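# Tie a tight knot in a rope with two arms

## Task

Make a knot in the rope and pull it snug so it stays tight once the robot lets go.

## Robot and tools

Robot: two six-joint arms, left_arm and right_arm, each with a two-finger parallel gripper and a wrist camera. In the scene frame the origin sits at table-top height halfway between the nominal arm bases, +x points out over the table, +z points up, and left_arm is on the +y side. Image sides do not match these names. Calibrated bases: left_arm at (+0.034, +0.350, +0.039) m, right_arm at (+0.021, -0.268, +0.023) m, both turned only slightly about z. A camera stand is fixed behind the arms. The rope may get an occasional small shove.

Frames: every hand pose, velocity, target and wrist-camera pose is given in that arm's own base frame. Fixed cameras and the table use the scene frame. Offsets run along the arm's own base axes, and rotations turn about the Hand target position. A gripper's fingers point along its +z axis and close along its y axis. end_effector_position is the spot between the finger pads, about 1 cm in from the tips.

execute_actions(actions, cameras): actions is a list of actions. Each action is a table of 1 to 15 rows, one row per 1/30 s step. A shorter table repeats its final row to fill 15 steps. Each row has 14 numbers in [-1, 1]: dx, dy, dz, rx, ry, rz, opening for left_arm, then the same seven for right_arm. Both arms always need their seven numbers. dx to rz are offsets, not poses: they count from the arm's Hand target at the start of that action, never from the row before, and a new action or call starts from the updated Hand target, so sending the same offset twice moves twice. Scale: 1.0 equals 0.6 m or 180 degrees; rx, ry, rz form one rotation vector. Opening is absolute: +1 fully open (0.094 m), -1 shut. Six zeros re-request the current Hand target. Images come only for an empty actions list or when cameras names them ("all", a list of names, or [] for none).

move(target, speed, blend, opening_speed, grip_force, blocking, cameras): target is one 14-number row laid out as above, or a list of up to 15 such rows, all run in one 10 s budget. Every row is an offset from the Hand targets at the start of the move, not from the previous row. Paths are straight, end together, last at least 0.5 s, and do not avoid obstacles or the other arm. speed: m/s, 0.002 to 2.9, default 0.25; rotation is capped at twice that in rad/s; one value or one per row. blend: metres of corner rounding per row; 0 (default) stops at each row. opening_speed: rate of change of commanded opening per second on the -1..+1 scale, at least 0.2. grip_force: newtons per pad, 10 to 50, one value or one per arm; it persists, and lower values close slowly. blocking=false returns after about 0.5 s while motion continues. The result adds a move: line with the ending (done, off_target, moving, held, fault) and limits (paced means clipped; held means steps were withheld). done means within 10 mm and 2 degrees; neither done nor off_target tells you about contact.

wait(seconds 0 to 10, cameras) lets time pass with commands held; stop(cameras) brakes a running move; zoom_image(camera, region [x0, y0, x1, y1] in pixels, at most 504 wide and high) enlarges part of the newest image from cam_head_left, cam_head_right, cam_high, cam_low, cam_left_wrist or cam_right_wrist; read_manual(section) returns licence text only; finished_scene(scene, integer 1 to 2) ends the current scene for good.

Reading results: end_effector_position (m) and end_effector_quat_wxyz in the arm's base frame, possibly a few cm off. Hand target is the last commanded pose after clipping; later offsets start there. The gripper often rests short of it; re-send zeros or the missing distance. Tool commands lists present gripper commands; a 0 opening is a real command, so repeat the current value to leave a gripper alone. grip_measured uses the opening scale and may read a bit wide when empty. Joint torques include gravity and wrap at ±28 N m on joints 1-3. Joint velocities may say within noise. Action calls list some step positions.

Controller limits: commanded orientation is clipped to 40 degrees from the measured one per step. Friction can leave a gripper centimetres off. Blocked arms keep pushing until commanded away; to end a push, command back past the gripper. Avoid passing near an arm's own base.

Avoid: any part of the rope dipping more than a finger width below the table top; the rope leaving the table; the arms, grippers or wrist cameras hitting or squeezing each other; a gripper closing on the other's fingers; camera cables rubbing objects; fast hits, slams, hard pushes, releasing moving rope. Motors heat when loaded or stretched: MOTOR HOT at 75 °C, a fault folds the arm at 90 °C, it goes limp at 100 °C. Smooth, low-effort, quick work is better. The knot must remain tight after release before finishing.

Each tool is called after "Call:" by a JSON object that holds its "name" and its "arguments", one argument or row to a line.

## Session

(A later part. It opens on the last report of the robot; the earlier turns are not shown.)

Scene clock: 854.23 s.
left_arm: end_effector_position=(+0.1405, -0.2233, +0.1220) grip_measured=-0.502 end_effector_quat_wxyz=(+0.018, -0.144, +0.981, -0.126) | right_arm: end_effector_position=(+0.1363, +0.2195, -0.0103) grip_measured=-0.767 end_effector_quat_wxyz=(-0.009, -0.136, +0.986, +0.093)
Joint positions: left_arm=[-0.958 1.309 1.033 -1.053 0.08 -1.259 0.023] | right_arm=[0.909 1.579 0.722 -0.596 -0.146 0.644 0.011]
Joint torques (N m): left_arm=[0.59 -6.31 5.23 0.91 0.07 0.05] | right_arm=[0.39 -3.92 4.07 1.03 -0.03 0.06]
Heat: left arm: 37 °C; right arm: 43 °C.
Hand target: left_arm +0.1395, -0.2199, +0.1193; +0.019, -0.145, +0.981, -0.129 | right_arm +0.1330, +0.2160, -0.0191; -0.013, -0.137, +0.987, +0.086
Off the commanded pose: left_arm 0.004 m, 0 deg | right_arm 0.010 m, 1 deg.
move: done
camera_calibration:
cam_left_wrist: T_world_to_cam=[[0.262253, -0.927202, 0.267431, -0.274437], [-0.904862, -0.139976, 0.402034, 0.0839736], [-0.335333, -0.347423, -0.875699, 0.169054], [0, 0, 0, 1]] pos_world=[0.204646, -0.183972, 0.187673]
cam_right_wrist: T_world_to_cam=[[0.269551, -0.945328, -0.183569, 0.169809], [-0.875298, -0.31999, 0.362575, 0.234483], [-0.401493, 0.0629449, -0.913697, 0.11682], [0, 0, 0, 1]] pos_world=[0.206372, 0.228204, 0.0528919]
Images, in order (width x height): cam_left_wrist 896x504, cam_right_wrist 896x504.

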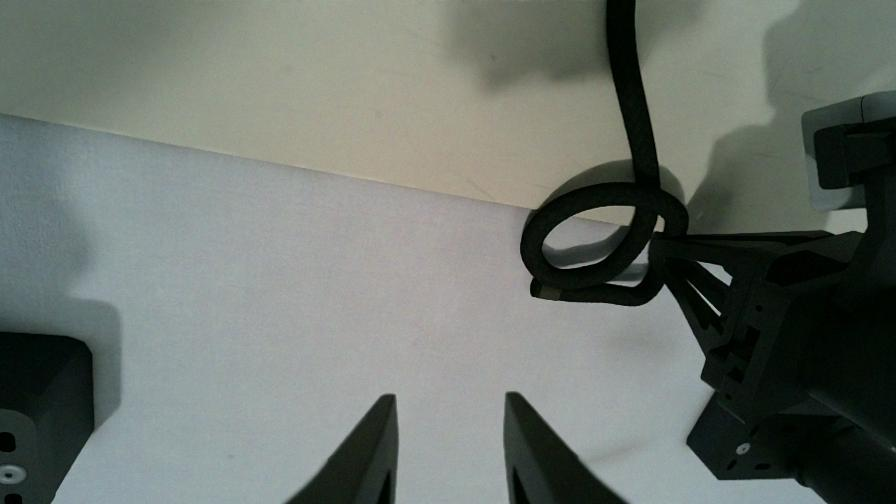

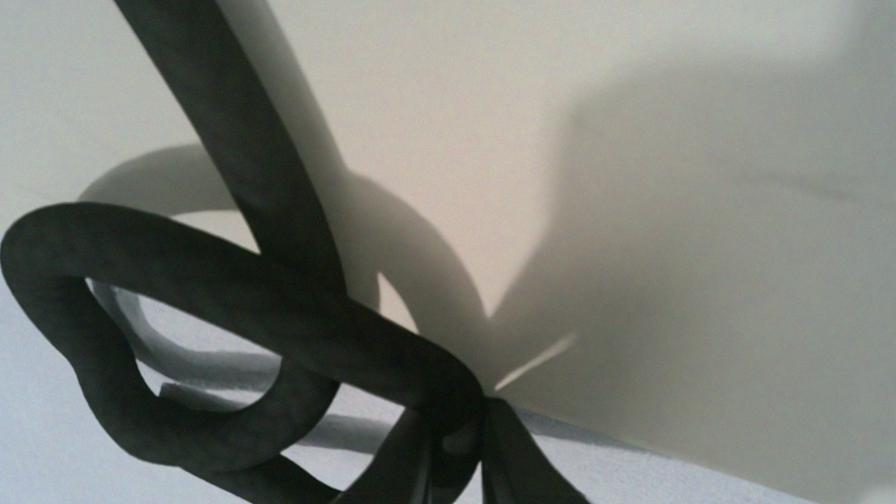

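Call:
{"name": "zoom_image", "arguments": {
  "camera": "cam_right_wrist",
  "region": [0, 180, 504, 504]
}}

Call:
{"name": "zoom_image", "arguments": {
  "camera": "cam_left_wrist",
  "region": [500, 130, 740, 340]
}}

Scaled by 1.000.

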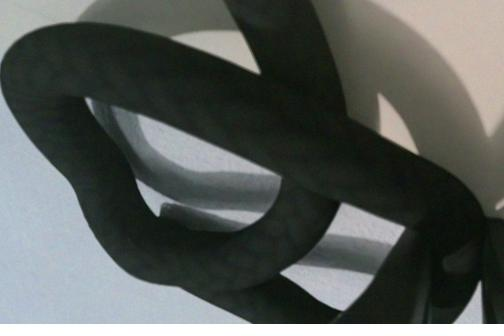

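Scaled by 2.100.

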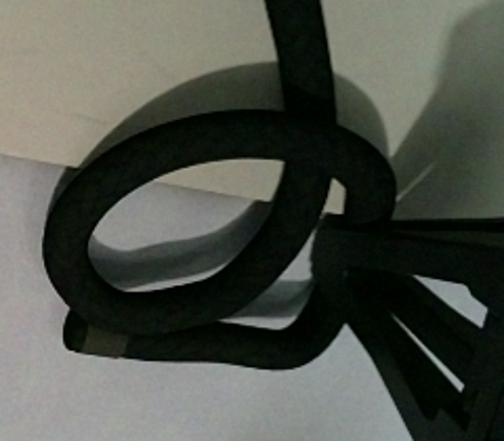

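Call:
{"name": "wait", "arguments": {
  "seconds": 0.1,
  "cameras": ["cam_low","cam_high"]
}}

Call:
{"name": "zoom_image", "arguments": {
  "camera": "cam_low",
  "region": [320, 130, 440, 200]
}}

Call:
{"name": "zoom_image", "arguments": {
  "camera": "cam_high",
  "region": [310, 190, 440, 330]
}}

Scene clock: 877.47 s.
left_arm: end_effector_position=(+0.1405, -0.2233, +0.1220) grip_measured=-0.502 end_effector_quat_wxyz=(+0.018, -0.144, +0.981, -0.126) | right_arm: end_effector_position=(+0.1363, +0.2195, -0.0103) grip_measured=-0.767 end_effector_quat_wxyz=(-0.009, -0.136, +0.986, +0.093)
Joint positions: left_arm=[-0.958 1.309 1.033 -1.053 0.08 -1.259 0.023] | right_arm=[0.909 1.579 0.722 -0.596 -0.146 0.644 0.011]
Joint torques (N m): left_arm=[0.61 -6.34 5.24 0.91 0.07 0.06] | right_arm=[0.4 -3.9 4.08 1.03 -0.03 0.06]
Heat: left arm: 36 °C; right arm: 43 °C.
Hand target: left_arm +0.1395, -0.2199, +0.1193; +0.019, -0.145, +0.981, -0.129 | right_arm +0.1330, +0.2160, -0.0191; -0.013, -0.137, +0.987, +0.086
Tool commands: left_gripper/opening=-0.5 right_gripper/opening=-1.0
Off the commanded pose: left_arm 0.004 m, 0 deg | right_arm 0.010 m, 1 deg.
wait: 0.10 s; at rest from the start
Images, in order (width x height): cam_high 896x504, cam_low 896x504.

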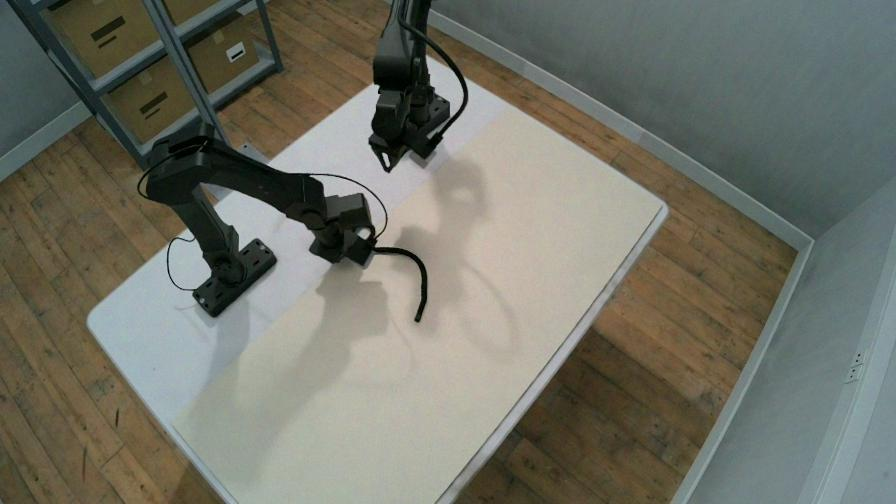

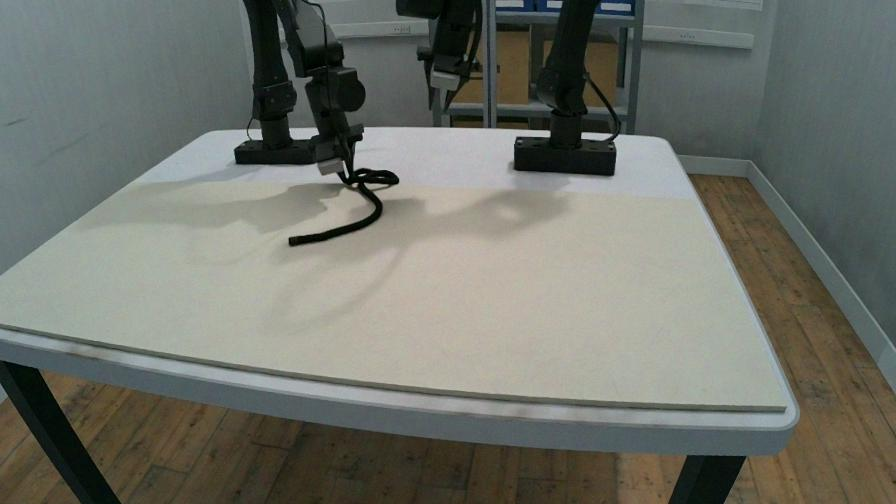

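Scaled by 4.200.

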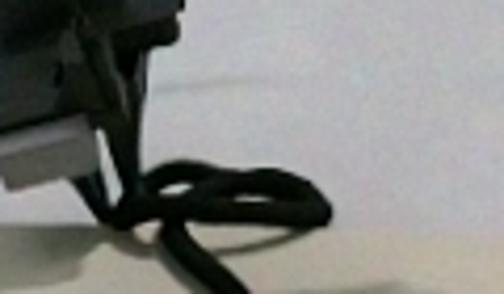

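Scaled by 3.600.

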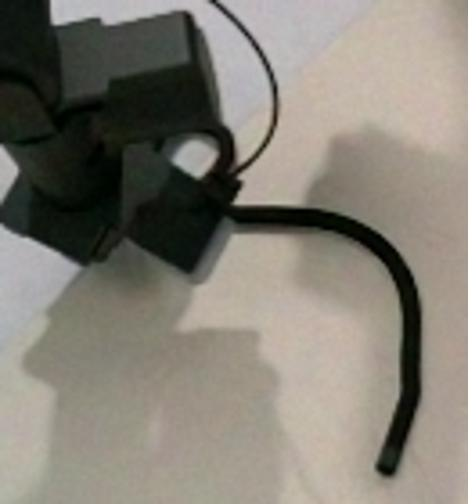

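Call:
{"name": "move", "arguments": {
  "target": [0.005, -0.1433, -0.13, 0, 0, 0, -0.3, 0, 0, 0, 0, 0, 0, -1],
  "speed": 0.15,
  "cameras": ["cam_left_wrist","cam_right_wrist","cam_low"]
}}

Scene clock: 908.90 s.
left_arm: end_effector_position=(+0.1348, -0.2893, +0.0509) grip_measured=-0.302 end_effector_quat_wxyz=(+0.002, -0.136, +0.984, -0.115) | right_arm: end_effector_position=(+0.1363, +0.2195, -0.0103) grip_measured=-0.767 end_effector_quat_wxyz=(-0.009, -0.136, +0.986, +0.093)
Joint positions: left_arm=[-1.097 1.601 1.006 -0.756 0.072 -1.38 0.033] | right_arm=[0.909 1.579 0.722 -0.596 -0.146 0.644 0.011]
Joint torques (N m): left_arm=[0.29 -8.53 6.65 0.69 0.01 0.01] | right_arm=[0.4 -3.9 4.07 1.03 -0.03 0.06]
Heat: left arm: 36 °C; right arm: 42 °C.
Hand target: left_arm +0.1356, -0.2882, +0.0542; +0.004, -0.137, +0.984, -0.118 (not the last commanded pose) | right_arm +0.1330, +0.2160, -0.0191; -0.013, -0.137, +0.987, +0.086
Off the commanded pose: left_arm 0.021 m, 3 deg | right_arm 0.010 m, 1 deg.
move: held (left_arm; a check stopped the path); limits=held
pose unreachable (left arm): on one or more control steps of this call, first in action 0 (counted from 0), this arm could not follow its commanded pose, so it was not sent that pose on those steps. It may still have moved: this result reports where it is.
cause: moving toward the commanded pose would bring a part of the arm too close to another arm (this arm's wrist (the part past joint 4) and the right arm's wrist (the part past joint 4), 22 mm apart when this arm was first held).
camera_calibration:
cam_left_wrist: T_world_to_cam=[[0.251952, -0.936566, 0.243646, -0.315276], [-0.894123, -0.12897, 0.428848, 0.098541], [-0.370222, -0.325899, -0.8699, 0.0926158], [0, 0, 0, 1]] pos_world=[0.201831, -0.252384, 0.115123]
cam_right_wrist: T_world_to_cam=[[0.269551, -0.945328, -0.183569, 0.169809], [-0.875298, -0.31999, 0.362575, 0.234483], [-0.401493, 0.0629449, -0.913697, 0.11682], [0, 0, 0, 1]] pos_world=[0.206372, 0.228204, 0.0528919]
Images, in order (width x height): cam_low 896x504, cam_left_wrist 896x504, cam_right_wrist 896x504.

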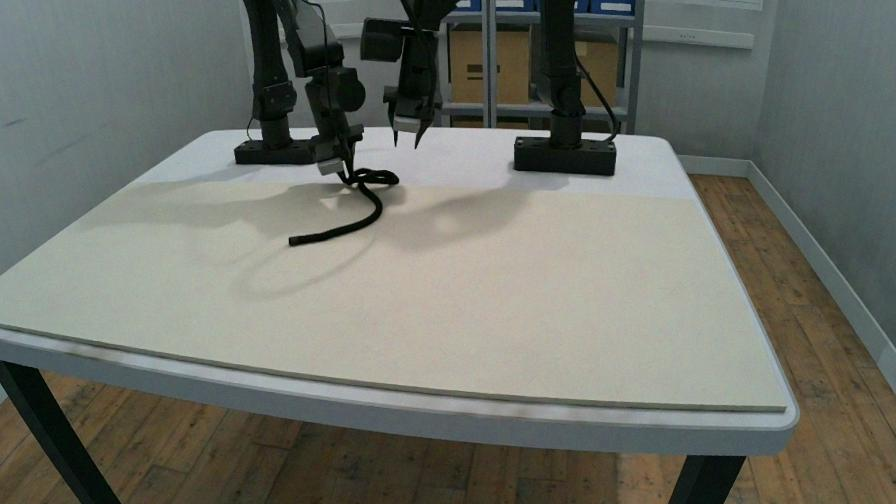

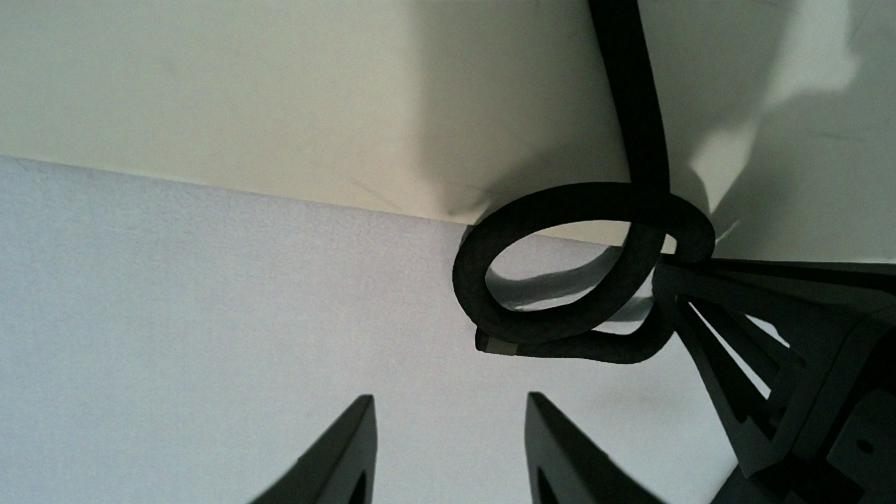

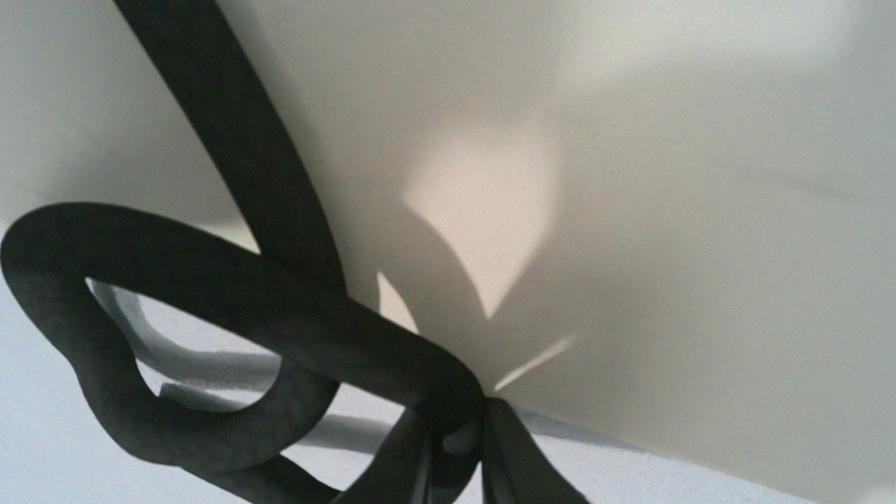

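Call:
{"name": "move", "arguments": {
  "target": [
    [0, 0.033, 0.01, -0.106, -0.0325, 0, -0.45, 0, 0, 0, 0, 0, 0, -1],
    [0.0067, -0.033, -0.045, -0.106, -0.0325, 0, -0.45, 0, 0, 0, 0, 0, 0, -1]
  ],
  "speed": 0.12,
  "cameras": ["cam_left_wrist","cam_right_wrist","cam_low"]
}}

Call:
{"name": "zoom_image", "arguments": {
  "camera": "cam_low",
  "region": [320, 110, 460, 200]
}}

Scene clock: 938.47 s.
left_arm: end_effector_position=(+0.1369, -0.3064, +0.0282) grip_measured=-0.448 end_effector_quat_wxyz=(+0.023, -0.129, +0.949, -0.286) | right_arm: end_effector_position=(+0.1363, +0.2195, -0.0103) grip_measured=-0.767 end_effector_quat_wxyz=(-0.009, -0.136, +0.986, +0.093)
Joint positions: left_arm=[-1.07 1.473 0.629 -0.163 0.156 -1.385 0.026] | right_arm=[0.909 1.579 0.722 -0.596 -0.146 0.644 0.011]
Joint torques (N m): left_arm=[-0.35 -5.19 6.72 1.43 -0.14 -0.02] | right_arm=[0.39 -3.92 4.07 1.03 -0.03 0.06]
Heat: left arm: 37 °C; right arm: 41 °C.
Hand target: left_arm +0.1397, -0.3080, +0.0272; +0.032, -0.130, +0.949, -0.286 | right_arm +0.1330, +0.2160, -0.0191; -0.013, -0.137, +0.987, +0.086
Off the commanded pose: left_arm 0.003 m, 1 deg | right_arm 0.010 m, 1 deg.
move: done
camera_calibration:
cam_left_wrist: T_world_to_cam=[[0.214909, -0.797789, 0.563336, -0.287745], [-0.930104, 0.00873058, 0.367193, 0.156821], [-0.297861, -0.602874, -0.74015, -0.0304532], [0, 0, 0, 1]] pos_world=[0.198628, -0.249288, 0.0819735]
cam_right_wrist: T_world_to_cam=[[0.269551, -0.945328, -0.183569, 0.169809], [-0.875298, -0.31999, 0.362575, 0.234483], [-0.401493, 0.0629449, -0.913697, 0.11682], [0, 0, 0, 1]] pos_world=[0.206372, 0.228204, 0.0528919]
Images, in order (width x height): cam_low 896x504, cam_left_wrist 896x504, cam_right_wrist 896x504.

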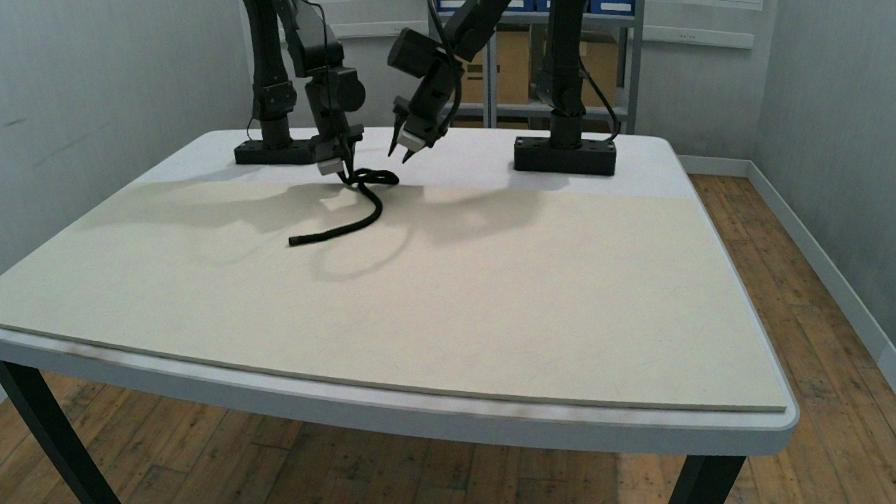

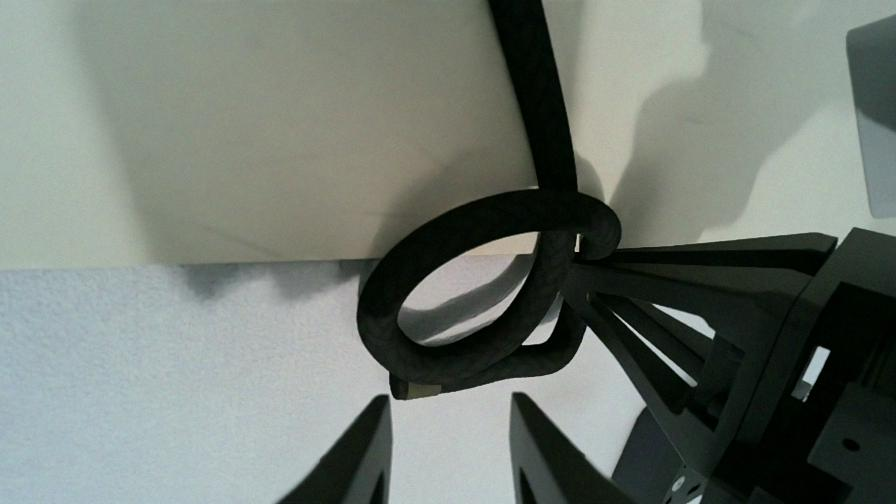

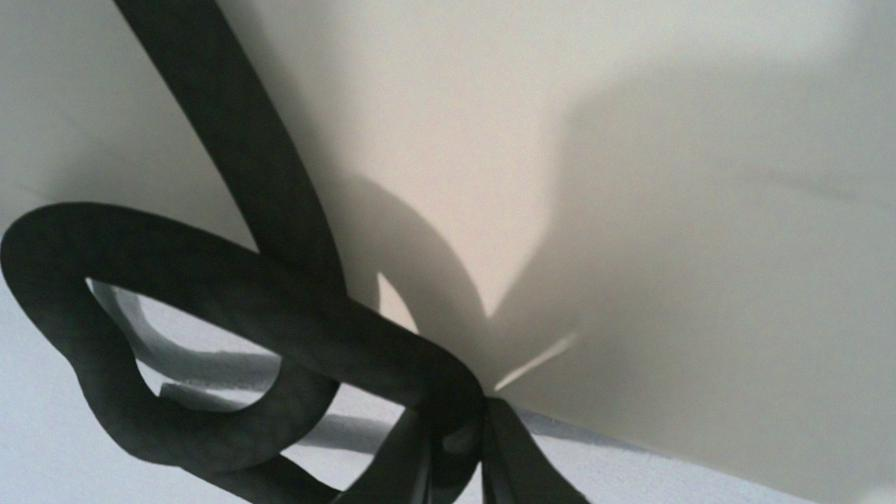

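Scaled by 3.600.

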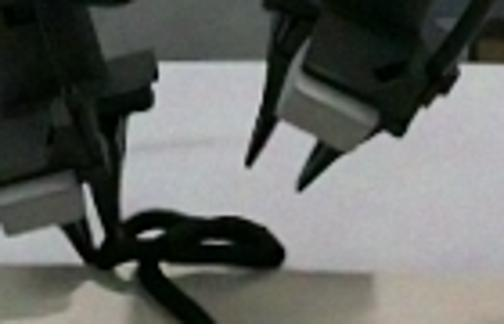

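Call:
{"name": "move", "arguments": {
  "target": [0.002, -0.006, -0.09, 0, 0, 0, -0.45, 0, 0, 0, 0, 0, 0, -1],
  "speed": 0.08,
  "cameras": ["cam_left_wrist","cam_right_wrist","cam_low"]
}}

Call:
{"name": "zoom_image", "arguments": {
  "camera": "cam_low",
  "region": [320, 110, 460, 200]
}}

Scene clock: 949.83 s.
left_arm: end_effector_position=(+0.1452, -0.3213, -0.0144) grip_measured=-0.449 end_effector_quat_wxyz=(+0.029, -0.128, +0.944, -0.302) | right_arm: end_effector_position=(+0.1363, +0.2195, -0.0103) grip_measured=-0.767 end_effector_quat_wxyz=(-0.009, -0.136, +0.986, +0.093)
Joint positions: left_arm=[-1.07 1.67 0.573 0.126 0.155 -1.388 0.026] | right_arm=[0.909 1.579 0.722 -0.596 -0.146 0.644 0.011]
Joint torques (N m): left_arm=[-0.54 -5.83 3.54 1.49 -0.16 0] | right_arm=[0.4 -3.89 4.07 1.03 -0.03 0.07]
Heat: left arm: 36 °C; right arm: 41 °C.
Hand target: left_arm +0.1410, -0.3118, -0.0266; +0.032, -0.130, +0.949, -0.287 | right_arm +0.1330, +0.2160, -0.0191; -0.013, -0.137, +0.987, +0.086
Off the commanded pose: left_arm 0.016 m, 2 deg | right_arm 0.010 m, 1 deg.
move: off_target (left_arm)
camera_calibration:
cam_left_wrist: T_world_to_cam=[[0.207891, -0.778974, 0.591592, -0.269937], [-0.935928, 0.0173681, 0.351763, 0.183697], [-0.284289, -0.626815, -0.725453, -0.0778582], [0, 0, 0, 1]] pos_world=[0.20591, -0.262267, 0.0385925]
cam_right_wrist: T_world_to_cam=[[0.269551, -0.945328, -0.183569, 0.169809], [-0.875298, -0.31999, 0.362575, 0.234483], [-0.401493, 0.0629449, -0.913697, 0.11682], [0, 0, 0, 1]] pos_world=[0.206372, 0.228204, 0.0528919]
Images, in order (width x height): cam_low 896x504, cam_left_wrist 896x504, cam_right_wrist 896x504.

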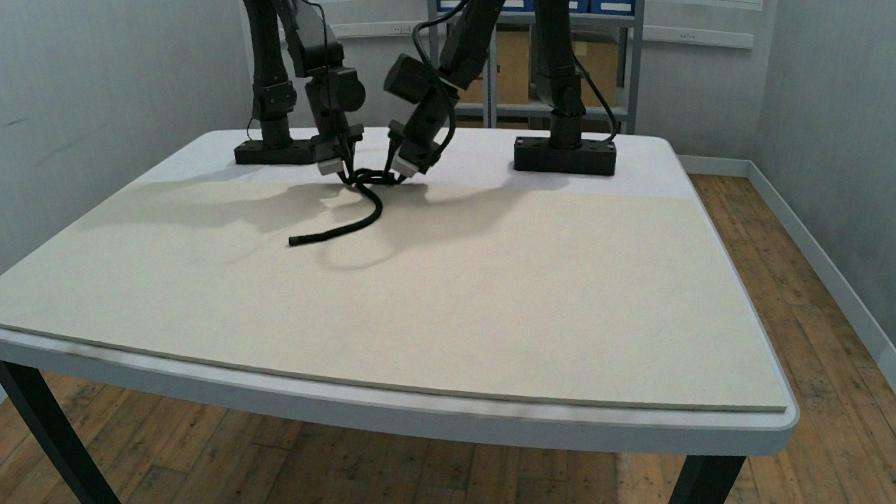

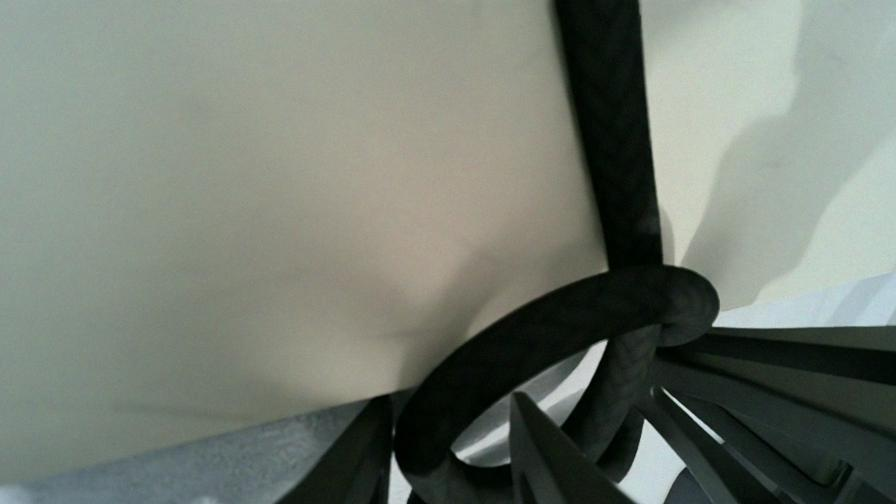

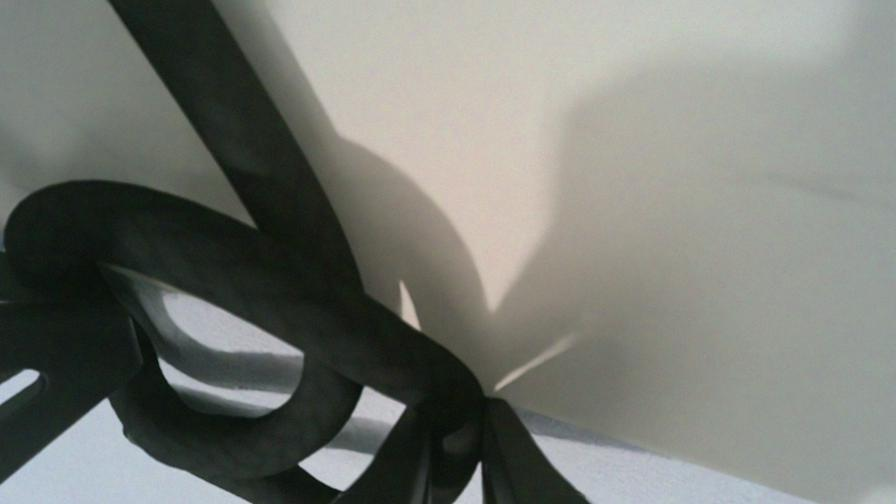

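Scaled by 3.600.

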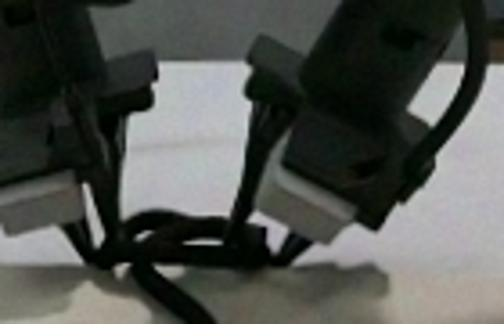

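Call:
{"name": "move", "arguments": {
  "target": [0.002, -0.006, 0.012, 0, 0, 0, -1, 0, 0, 0, 0, 0, 0, -1],
  "opening_speed": 0.6,
  "speed": 0.05,
  "cameras": ["cam_left_wrist","cam_right_wrist","cam_low"]
}}

Call:
{"name": "zoom_image", "arguments": {
  "camera": "cam_low",
  "region": [320, 110, 460, 200]
}}

Scene clock: 957.53 s.
left_arm: end_effector_position=(+0.1438, -0.3201, -0.0156) grip_measured=-0.801 end_effector_quat_wxyz=(+0.028, -0.128, +0.945, -0.300) | right_arm: end_effector_position=(+0.1363, +0.2195, -0.0103) grip_measured=-0.767 end_effector_quat_wxyz=(-0.009, -0.136, +0.986, +0.093)
Joint positions: left_arm=[-1.072 1.67 0.571 0.123 0.155 -1.39 0.009] | right_arm=[0.909 1.579 0.722 -0.596 -0.146 0.644 0.011]
Joint torques (N m): left_arm=[-0.58 -7.02 5.5 1.14 -0.16 0] | right_arm=[0.4 -3.92 4.07 1.03 -0.03 0.06]
Heat: left arm: 36 °C; right arm: 41 °C.
Hand target: left_arm +0.1421, -0.3153, -0.0195; +0.032, -0.129, +0.949, -0.286 | right_arm +0.1330, +0.2160, -0.0191; -0.013, -0.137, +0.987, +0.086
Off the commanded pose: left_arm 0.006 m, 2 deg | right_arm 0.010 m, 1 deg.
move: done
camera_calibration:
cam_left_wrist: T_world_to_cam=[[0.209508, -0.781809, 0.587266, -0.269256], [-0.934815, 0.0159829, 0.354775, 0.18224], [-0.286752, -0.623314, -0.727498, -0.076929], [0, 0, 0, 1]] pos_world=[0.204713, -0.26137, 0.0375052]
cam_right_wrist: T_world_to_cam=[[0.269551, -0.945328, -0.183569, 0.169809], [-0.875298, -0.31999, 0.362575, 0.234483], [-0.401493, 0.0629449, -0.913697, 0.11682], [0, 0, 0, 1]] pos_world=[0.206372, 0.228204, 0.0528919]
Images, in order (width x height): cam_low 896x504, cam_left_wrist 896x504, cam_right_wrist 896x504.

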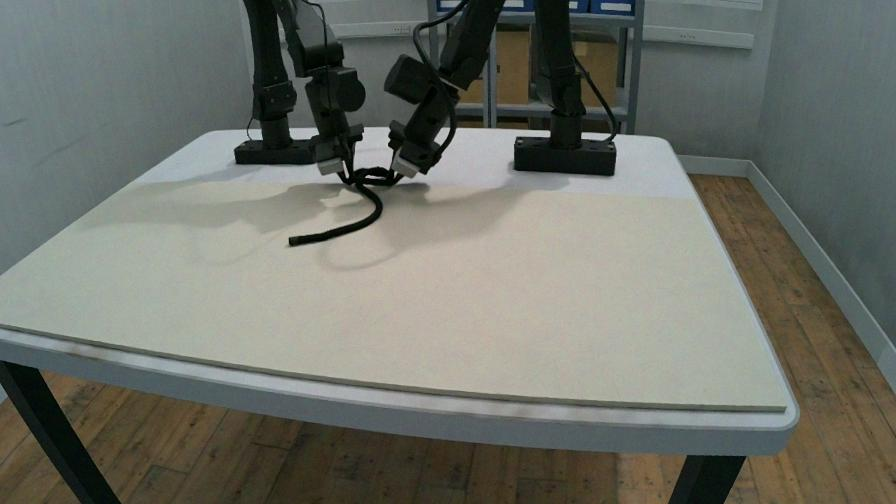

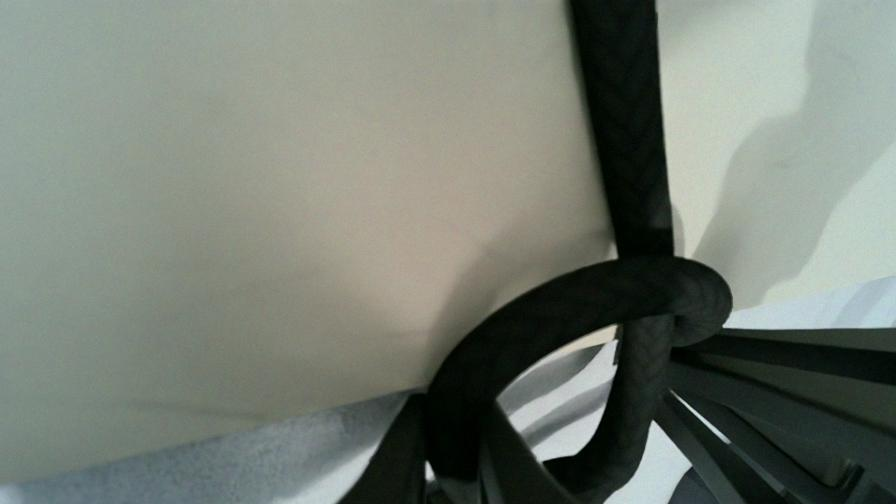

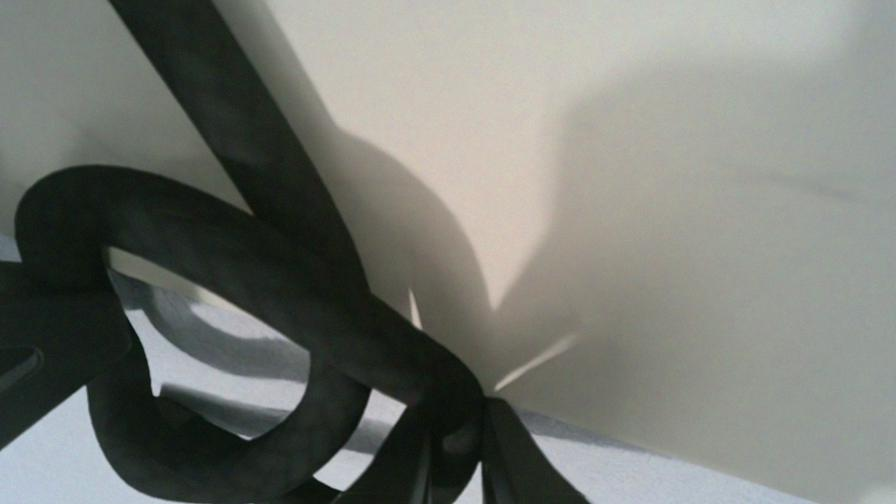

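Scaled by 3.600.

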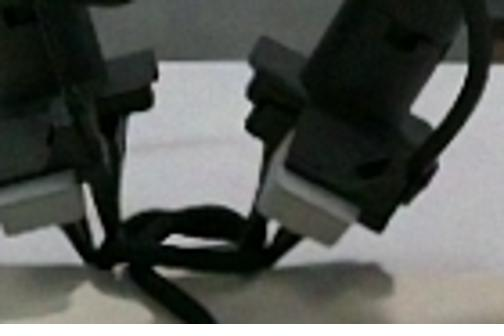

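Call:
{"name": "move", "arguments": {
  "target": [0, 0.007, 0.06, 0, 0, 0, -1, 0, 0, 0, 0, 0, 0, -1],
  "speed": 0.06,
  "cameras": ["cam_left_wrist","cam_right_wrist","cam_low"]
}}

Call:
{"name": "zoom_image", "arguments": {
  "camera": "cam_low",
  "region": [320, 110, 460, 200]
}}

Scene clock: 964.70 s.
left_arm: end_effector_position=(+0.1365, -0.3068, +0.0064) grip_measured=-0.801 end_effector_quat_wxyz=(+0.021, -0.131, +0.950, -0.282) | right_arm: end_effector_position=(+0.1364, +0.2198, -0.0103) grip_measured=-0.767 end_effector_quat_wxyz=(-0.009, -0.136, +0.986, +0.094)
Joint positions: left_arm=[-1.072 1.545 0.592 -0.064 0.155 -1.39 0.009] | right_arm=[0.909 1.579 0.722 -0.595 -0.147 0.644 0.011]
Joint torques (N m): left_arm=[0.05 -7.69 8.38 1.05 -0.11 0.07] | right_arm=[0.4 -3.9 4.08 1.02 -0.03 0.06]
Heat: left arm: 36 °C; right arm: 41 °C.
Hand target: left_arm +0.1421, -0.3110, +0.0164; +0.032, -0.129, +0.949, -0.286 | right_arm +0.1330, +0.2160, -0.0191; -0.013, -0.137, +0.987, +0.086
Off the commanded pose: left_arm 0.012 m, 1 deg | right_arm 0.010 m, 1 deg.
move: off_target (left_arm)
camera_calibration:
cam_left_wrist: T_world_to_cam=[[0.220485, -0.80193, 0.555242, -0.277685], [-0.927842, 0.00312794, 0.372961, 0.162365], [-0.300826, -0.597409, -0.743375, -0.0447017], [0, 0, 0, 1]] pos_world=[0.198427, -0.249897, 0.0603963]
cam_right_wrist: T_world_to_cam=[[0.269632, -0.94506, -0.184827, 0.169981], [-0.875324, -0.320538, 0.362026, 0.23476], [-0.40138, 0.0641692, -0.913661, 0.116633], [0, 0, 0, 1]] pos_world=[0.206473, 0.228407, 0.0529905]
Images, in order (width x height): cam_low 896x504, cam_left_wrist 896x504, cam_right_wrist 896x504.

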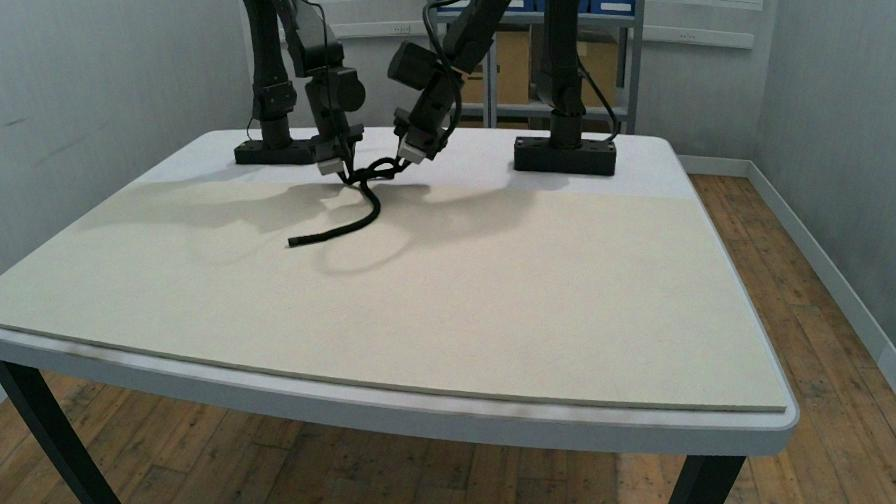

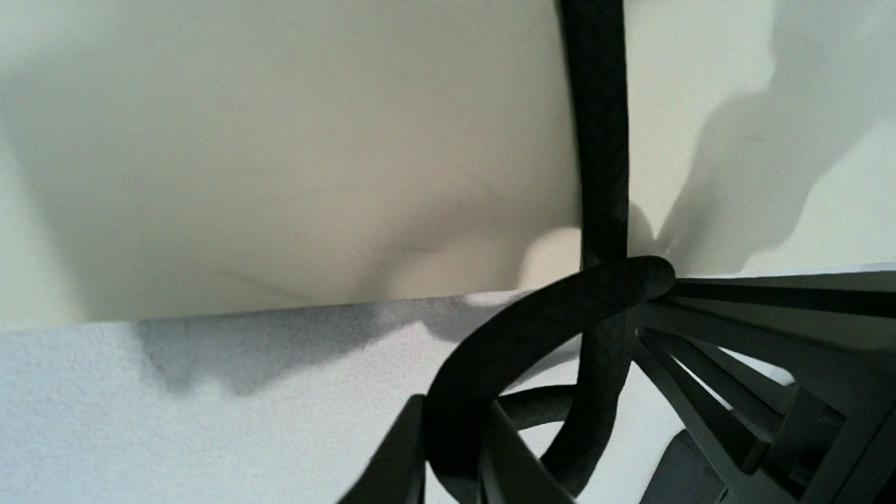

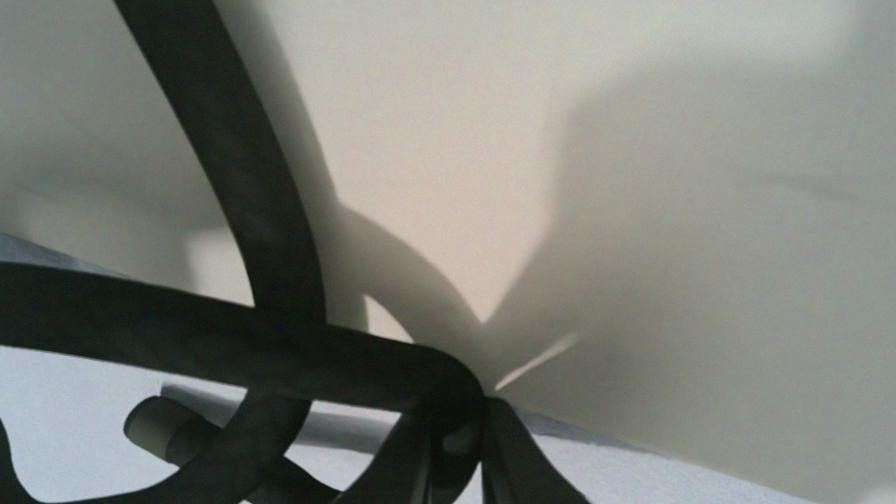

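Scaled by 3.600.

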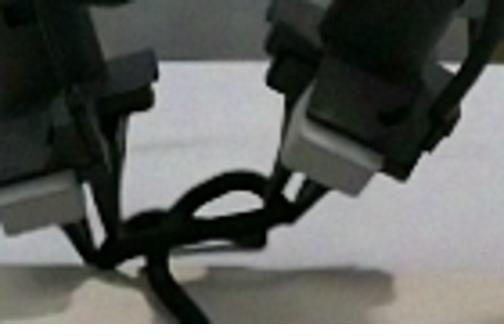

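Call:
{"name": "move", "arguments": {
  "target": [-0.06, 0.0, 0, 0, 0, 0, -1, 0, 0, 0, 0, 0, 0, -1],
  "speed": 0.06,
  "cameras": ["cam_left_wrist","cam_right_wrist"]
}}

Scene clock: 970.80 s.
left_arm: end_effector_position=(+0.1087, -0.3240, +0.0234) grip_measured=-0.801 end_effector_quat_wxyz=(+0.027, -0.126, +0.944, -0.302) | right_arm: end_effector_position=(+0.1364, +0.2198, -0.0103) grip_measured=-0.767 end_effector_quat_wxyz=(-0.009, -0.136, +0.986, +0.094)
Joint positions: left_arm=[-1.206 1.487 0.592 -0.064 0.083 -1.498 0.009] | right_arm=[0.909 1.579 0.722 -0.595 -0.147 0.644 0.011]
Joint torques (N m): left_arm=[-0.28 -7.58 4.31 1.2 -0.18 -0.01] | right_arm=[0.4 -3.9 4.07 1.02 -0.03 0.06]
Heat: left arm: 36 °C; right arm: 41 °C.
Hand target: left_arm +0.1060, -0.3111, +0.0164; +0.032, -0.130, +0.949, -0.286 | right_arm +0.1330, +0.2159, -0.0191; -0.013, -0.137, +0.987, +0.086
Off the commanded pose: left_arm 0.015 m, 2 deg | right_arm 0.010 m, 1 deg.
move: off_target (left_arm)
camera_calibration:
cam_left_wrist: T_world_to_cam=[[0.206285, -0.779899, 0.590934, -0.286958], [-0.934665, 0.0216657, 0.35487, 0.137529], [-0.289566, -0.62553, -0.724475, -0.0615258], [0, 0, 0, 1]] pos_world=[0.169923, -0.265264, 0.0761947]
cam_right_wrist: T_world_to_cam=[[0.269632, -0.94506, -0.184827, 0.169981], [-0.875324, -0.320538, 0.362026, 0.23476], [-0.40138, 0.0641692, -0.913661, 0.116633], [0, 0, 0, 1]] pos_world=[0.206473, 0.228407, 0.0529905]
Images, in order (width x height): cam_left_wrist 896x504, cam_right_wrist 896x504.

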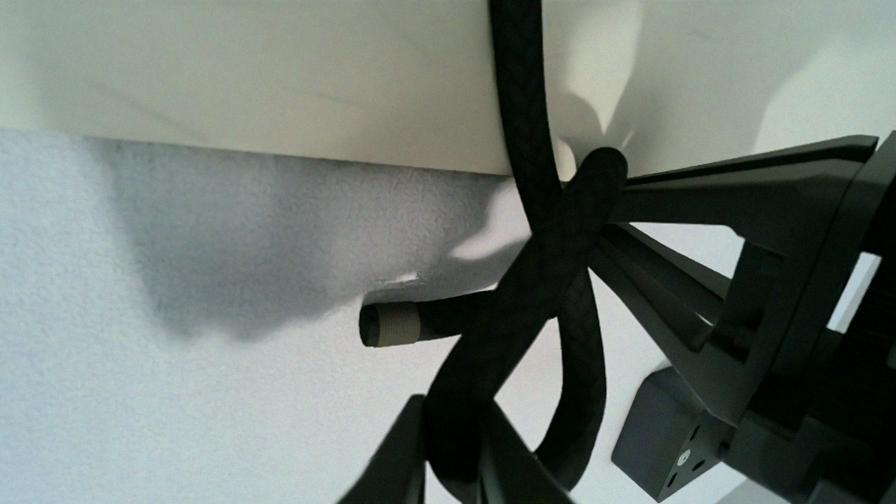

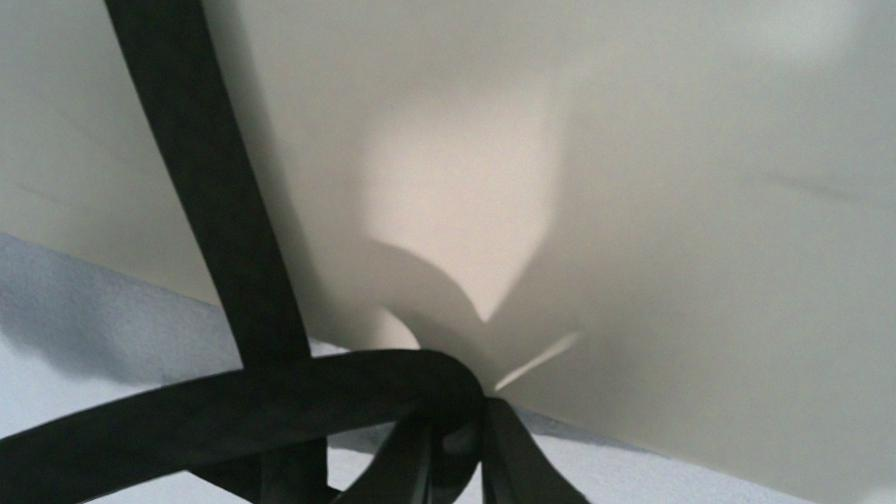

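Call:
{"name": "move", "arguments": {
  "target": [0.03, 0.02, -0.02, 0, 0, 0, -1, 0, 0, 0, 0, 0, 0, -1],
  "speed": 0.06,
  "cameras": ["cam_left_wrist","cam_right_wrist"]
}}

Scene clock: 984.20 s.
left_arm: end_effector_position=(+0.1256, -0.3068, +0.0130) grip_measured=-0.801 end_effector_quat_wxyz=(+0.032, -0.130, +0.946, -0.296) | right_arm: end_effector_position=(+0.1365, +0.2205, -0.0101) grip_measured=-0.767 end_effector_quat_wxyz=(-0.009, -0.136, +0.986, +0.095)
Joint positions: left_arm=[-1.123 1.487 0.549 -0.037 0.115 -1.43 0.009] | right_arm=[0.909 1.579 0.722 -0.592 -0.148 0.644 0.011]
Joint torques (N m): left_arm=[0.51 -5.34 4.51 1.45 0.02 0.1] | right_arm=[0.39 -3.92 4.08 0.99 -0.01 0.06]
Heat: left arm: 36 °C; right arm: 41 °C.
Hand target: left_arm +0.1240, -0.2991, +0.0044; +0.032, -0.129, +0.949, -0.286 | right_arm +0.1330, +0.2159, -0.0191; -0.013, -0.137, +0.987, +0.086
Off the commanded pose: left_arm 0.012 m, 1 deg | right_arm 0.011 m, 1 deg.
move: off_target (left_arm, right_arm)
camera_calibration:
cam_left_wrist: T_world_to_cam=[[0.209357, -0.78594, 0.581779, -0.272965], [-0.937373, 0.00807895, 0.348234, 0.152921], [-0.278391, -0.61825, -0.735028, -0.0524238], [0, 0, 0, 1]] pos_world=[0.185897, -0.24818, 0.06702]
cam_right_wrist: T_world_to_cam=[[0.269837, -0.944385, -0.187951, 0.170535], [-0.875296, -0.321916, 0.360869, 0.235343], [-0.401304, 0.0671367, -0.913481, 0.116109], [0, 0, 0, 1]] pos_world=[0.206573, 0.229016, 0.0531877]
Images, in order (width x height): cam_left_wrist 896x504, cam_right_wrist 896x504.

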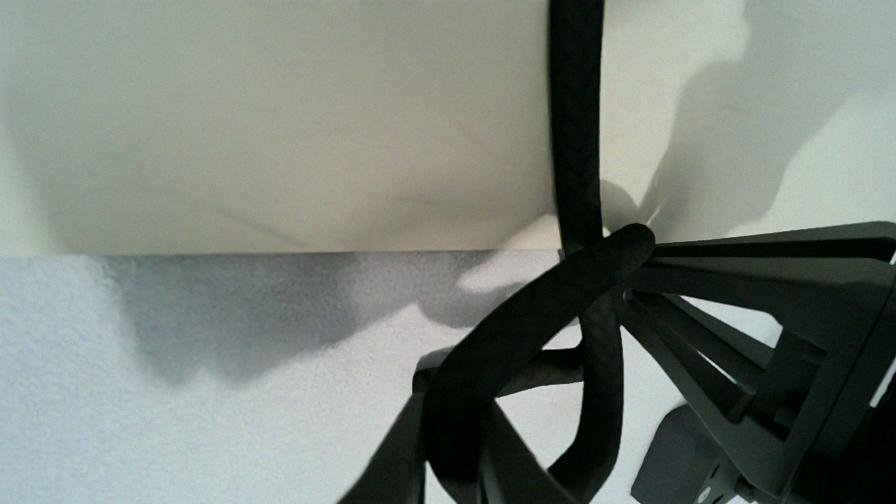

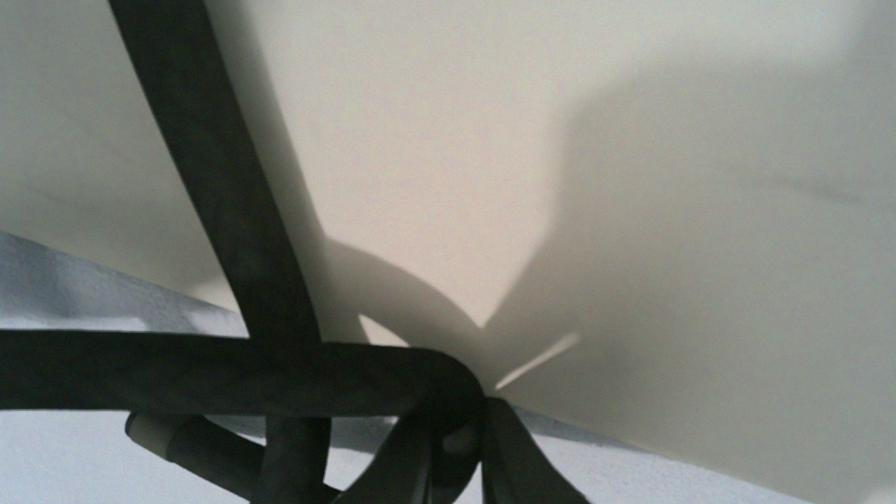

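Call:
{"name": "move", "arguments": {
  "target": [0.008, 0.0, -0.05, 0, 0, 0, -1, 0, 0, 0, 0, 0, 0, -1],
  "speed": 0.06,
  "cameras": ["cam_left_wrist","cam_right_wrist"]
}}

Scene clock: 997.33 s.
left_arm: end_effector_position=(+0.1300, -0.3070, -0.0170) grip_measured=-0.801 end_effector_quat_wxyz=(+0.032, -0.129, +0.946, -0.296) | right_arm: end_effector_position=(+0.1366, +0.2207, -0.0101) grip_measured=-0.767 end_effector_quat_wxyz=(-0.009, -0.136, +0.986, +0.096)
Joint positions: left_arm=[-1.105 1.611 0.502 0.131 0.125 -1.415 0.009] | right_arm=[0.909 1.579 0.722 -0.592 -0.149 0.644 0.011]
Joint torques (N m): left_arm=[0.66 -5.37 3.95 1.5 0.04 0.1] | right_arm=[0.4 -3.9 4.08 0.99 0 0.06]
Heat: left arm: 35 °C; right arm: 40 °C.
Hand target: left_arm +0.1289, -0.2991, -0.0255; +0.032, -0.129, +0.949, -0.286 | right_arm +0.1330, +0.2159, -0.0191; -0.013, -0.137, +0.987, +0.086
Off the commanded pose: left_arm 0.012 m, 1 deg | right_arm 0.011 m, 1 deg.
move: off_target (left_arm, right_arm)
camera_calibration:
cam_left_wrist: T_world_to_cam=[[0.208131, -0.786552, 0.581393, -0.256631], [-0.937374, 0.00933686, 0.348199, 0.167777], [-0.279305, -0.617453, -0.73535, -0.0729759], [0, 0, 0, 1]] pos_world=[0.1903, -0.24848, 0.0371211]
cam_right_wrist: T_world_to_cam=[[0.269876, -0.944235, -0.188645, 0.170626], [-0.875349, -0.322207, 0.360482, 0.235475], [-0.401163, 0.0678451, -0.913491, 0.115911], [0, 0, 0, 1]] pos_world=[0.206574, 0.229119, 0.0531867]
Images, in order (width x height): cam_left_wrist 896x504, cam_right_wrist 896x504.

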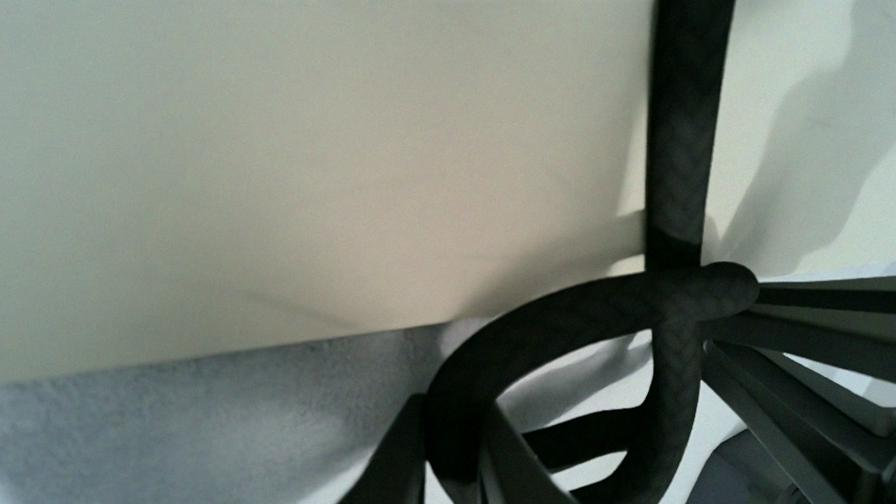

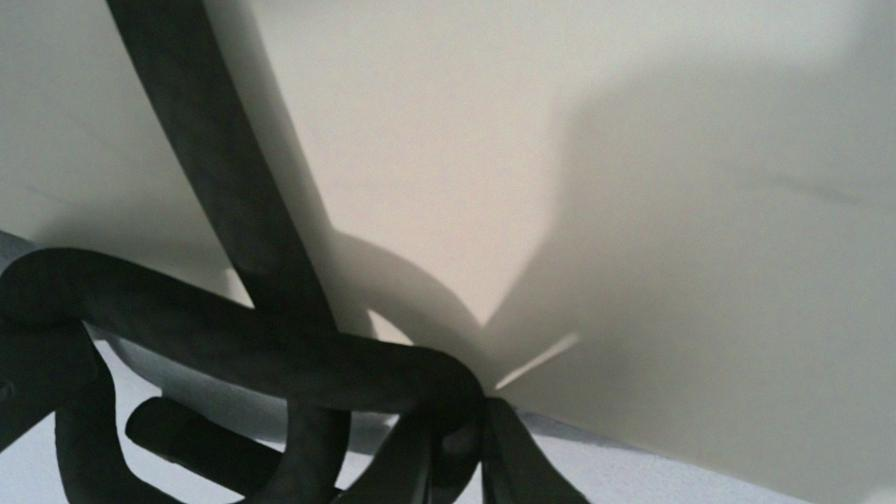

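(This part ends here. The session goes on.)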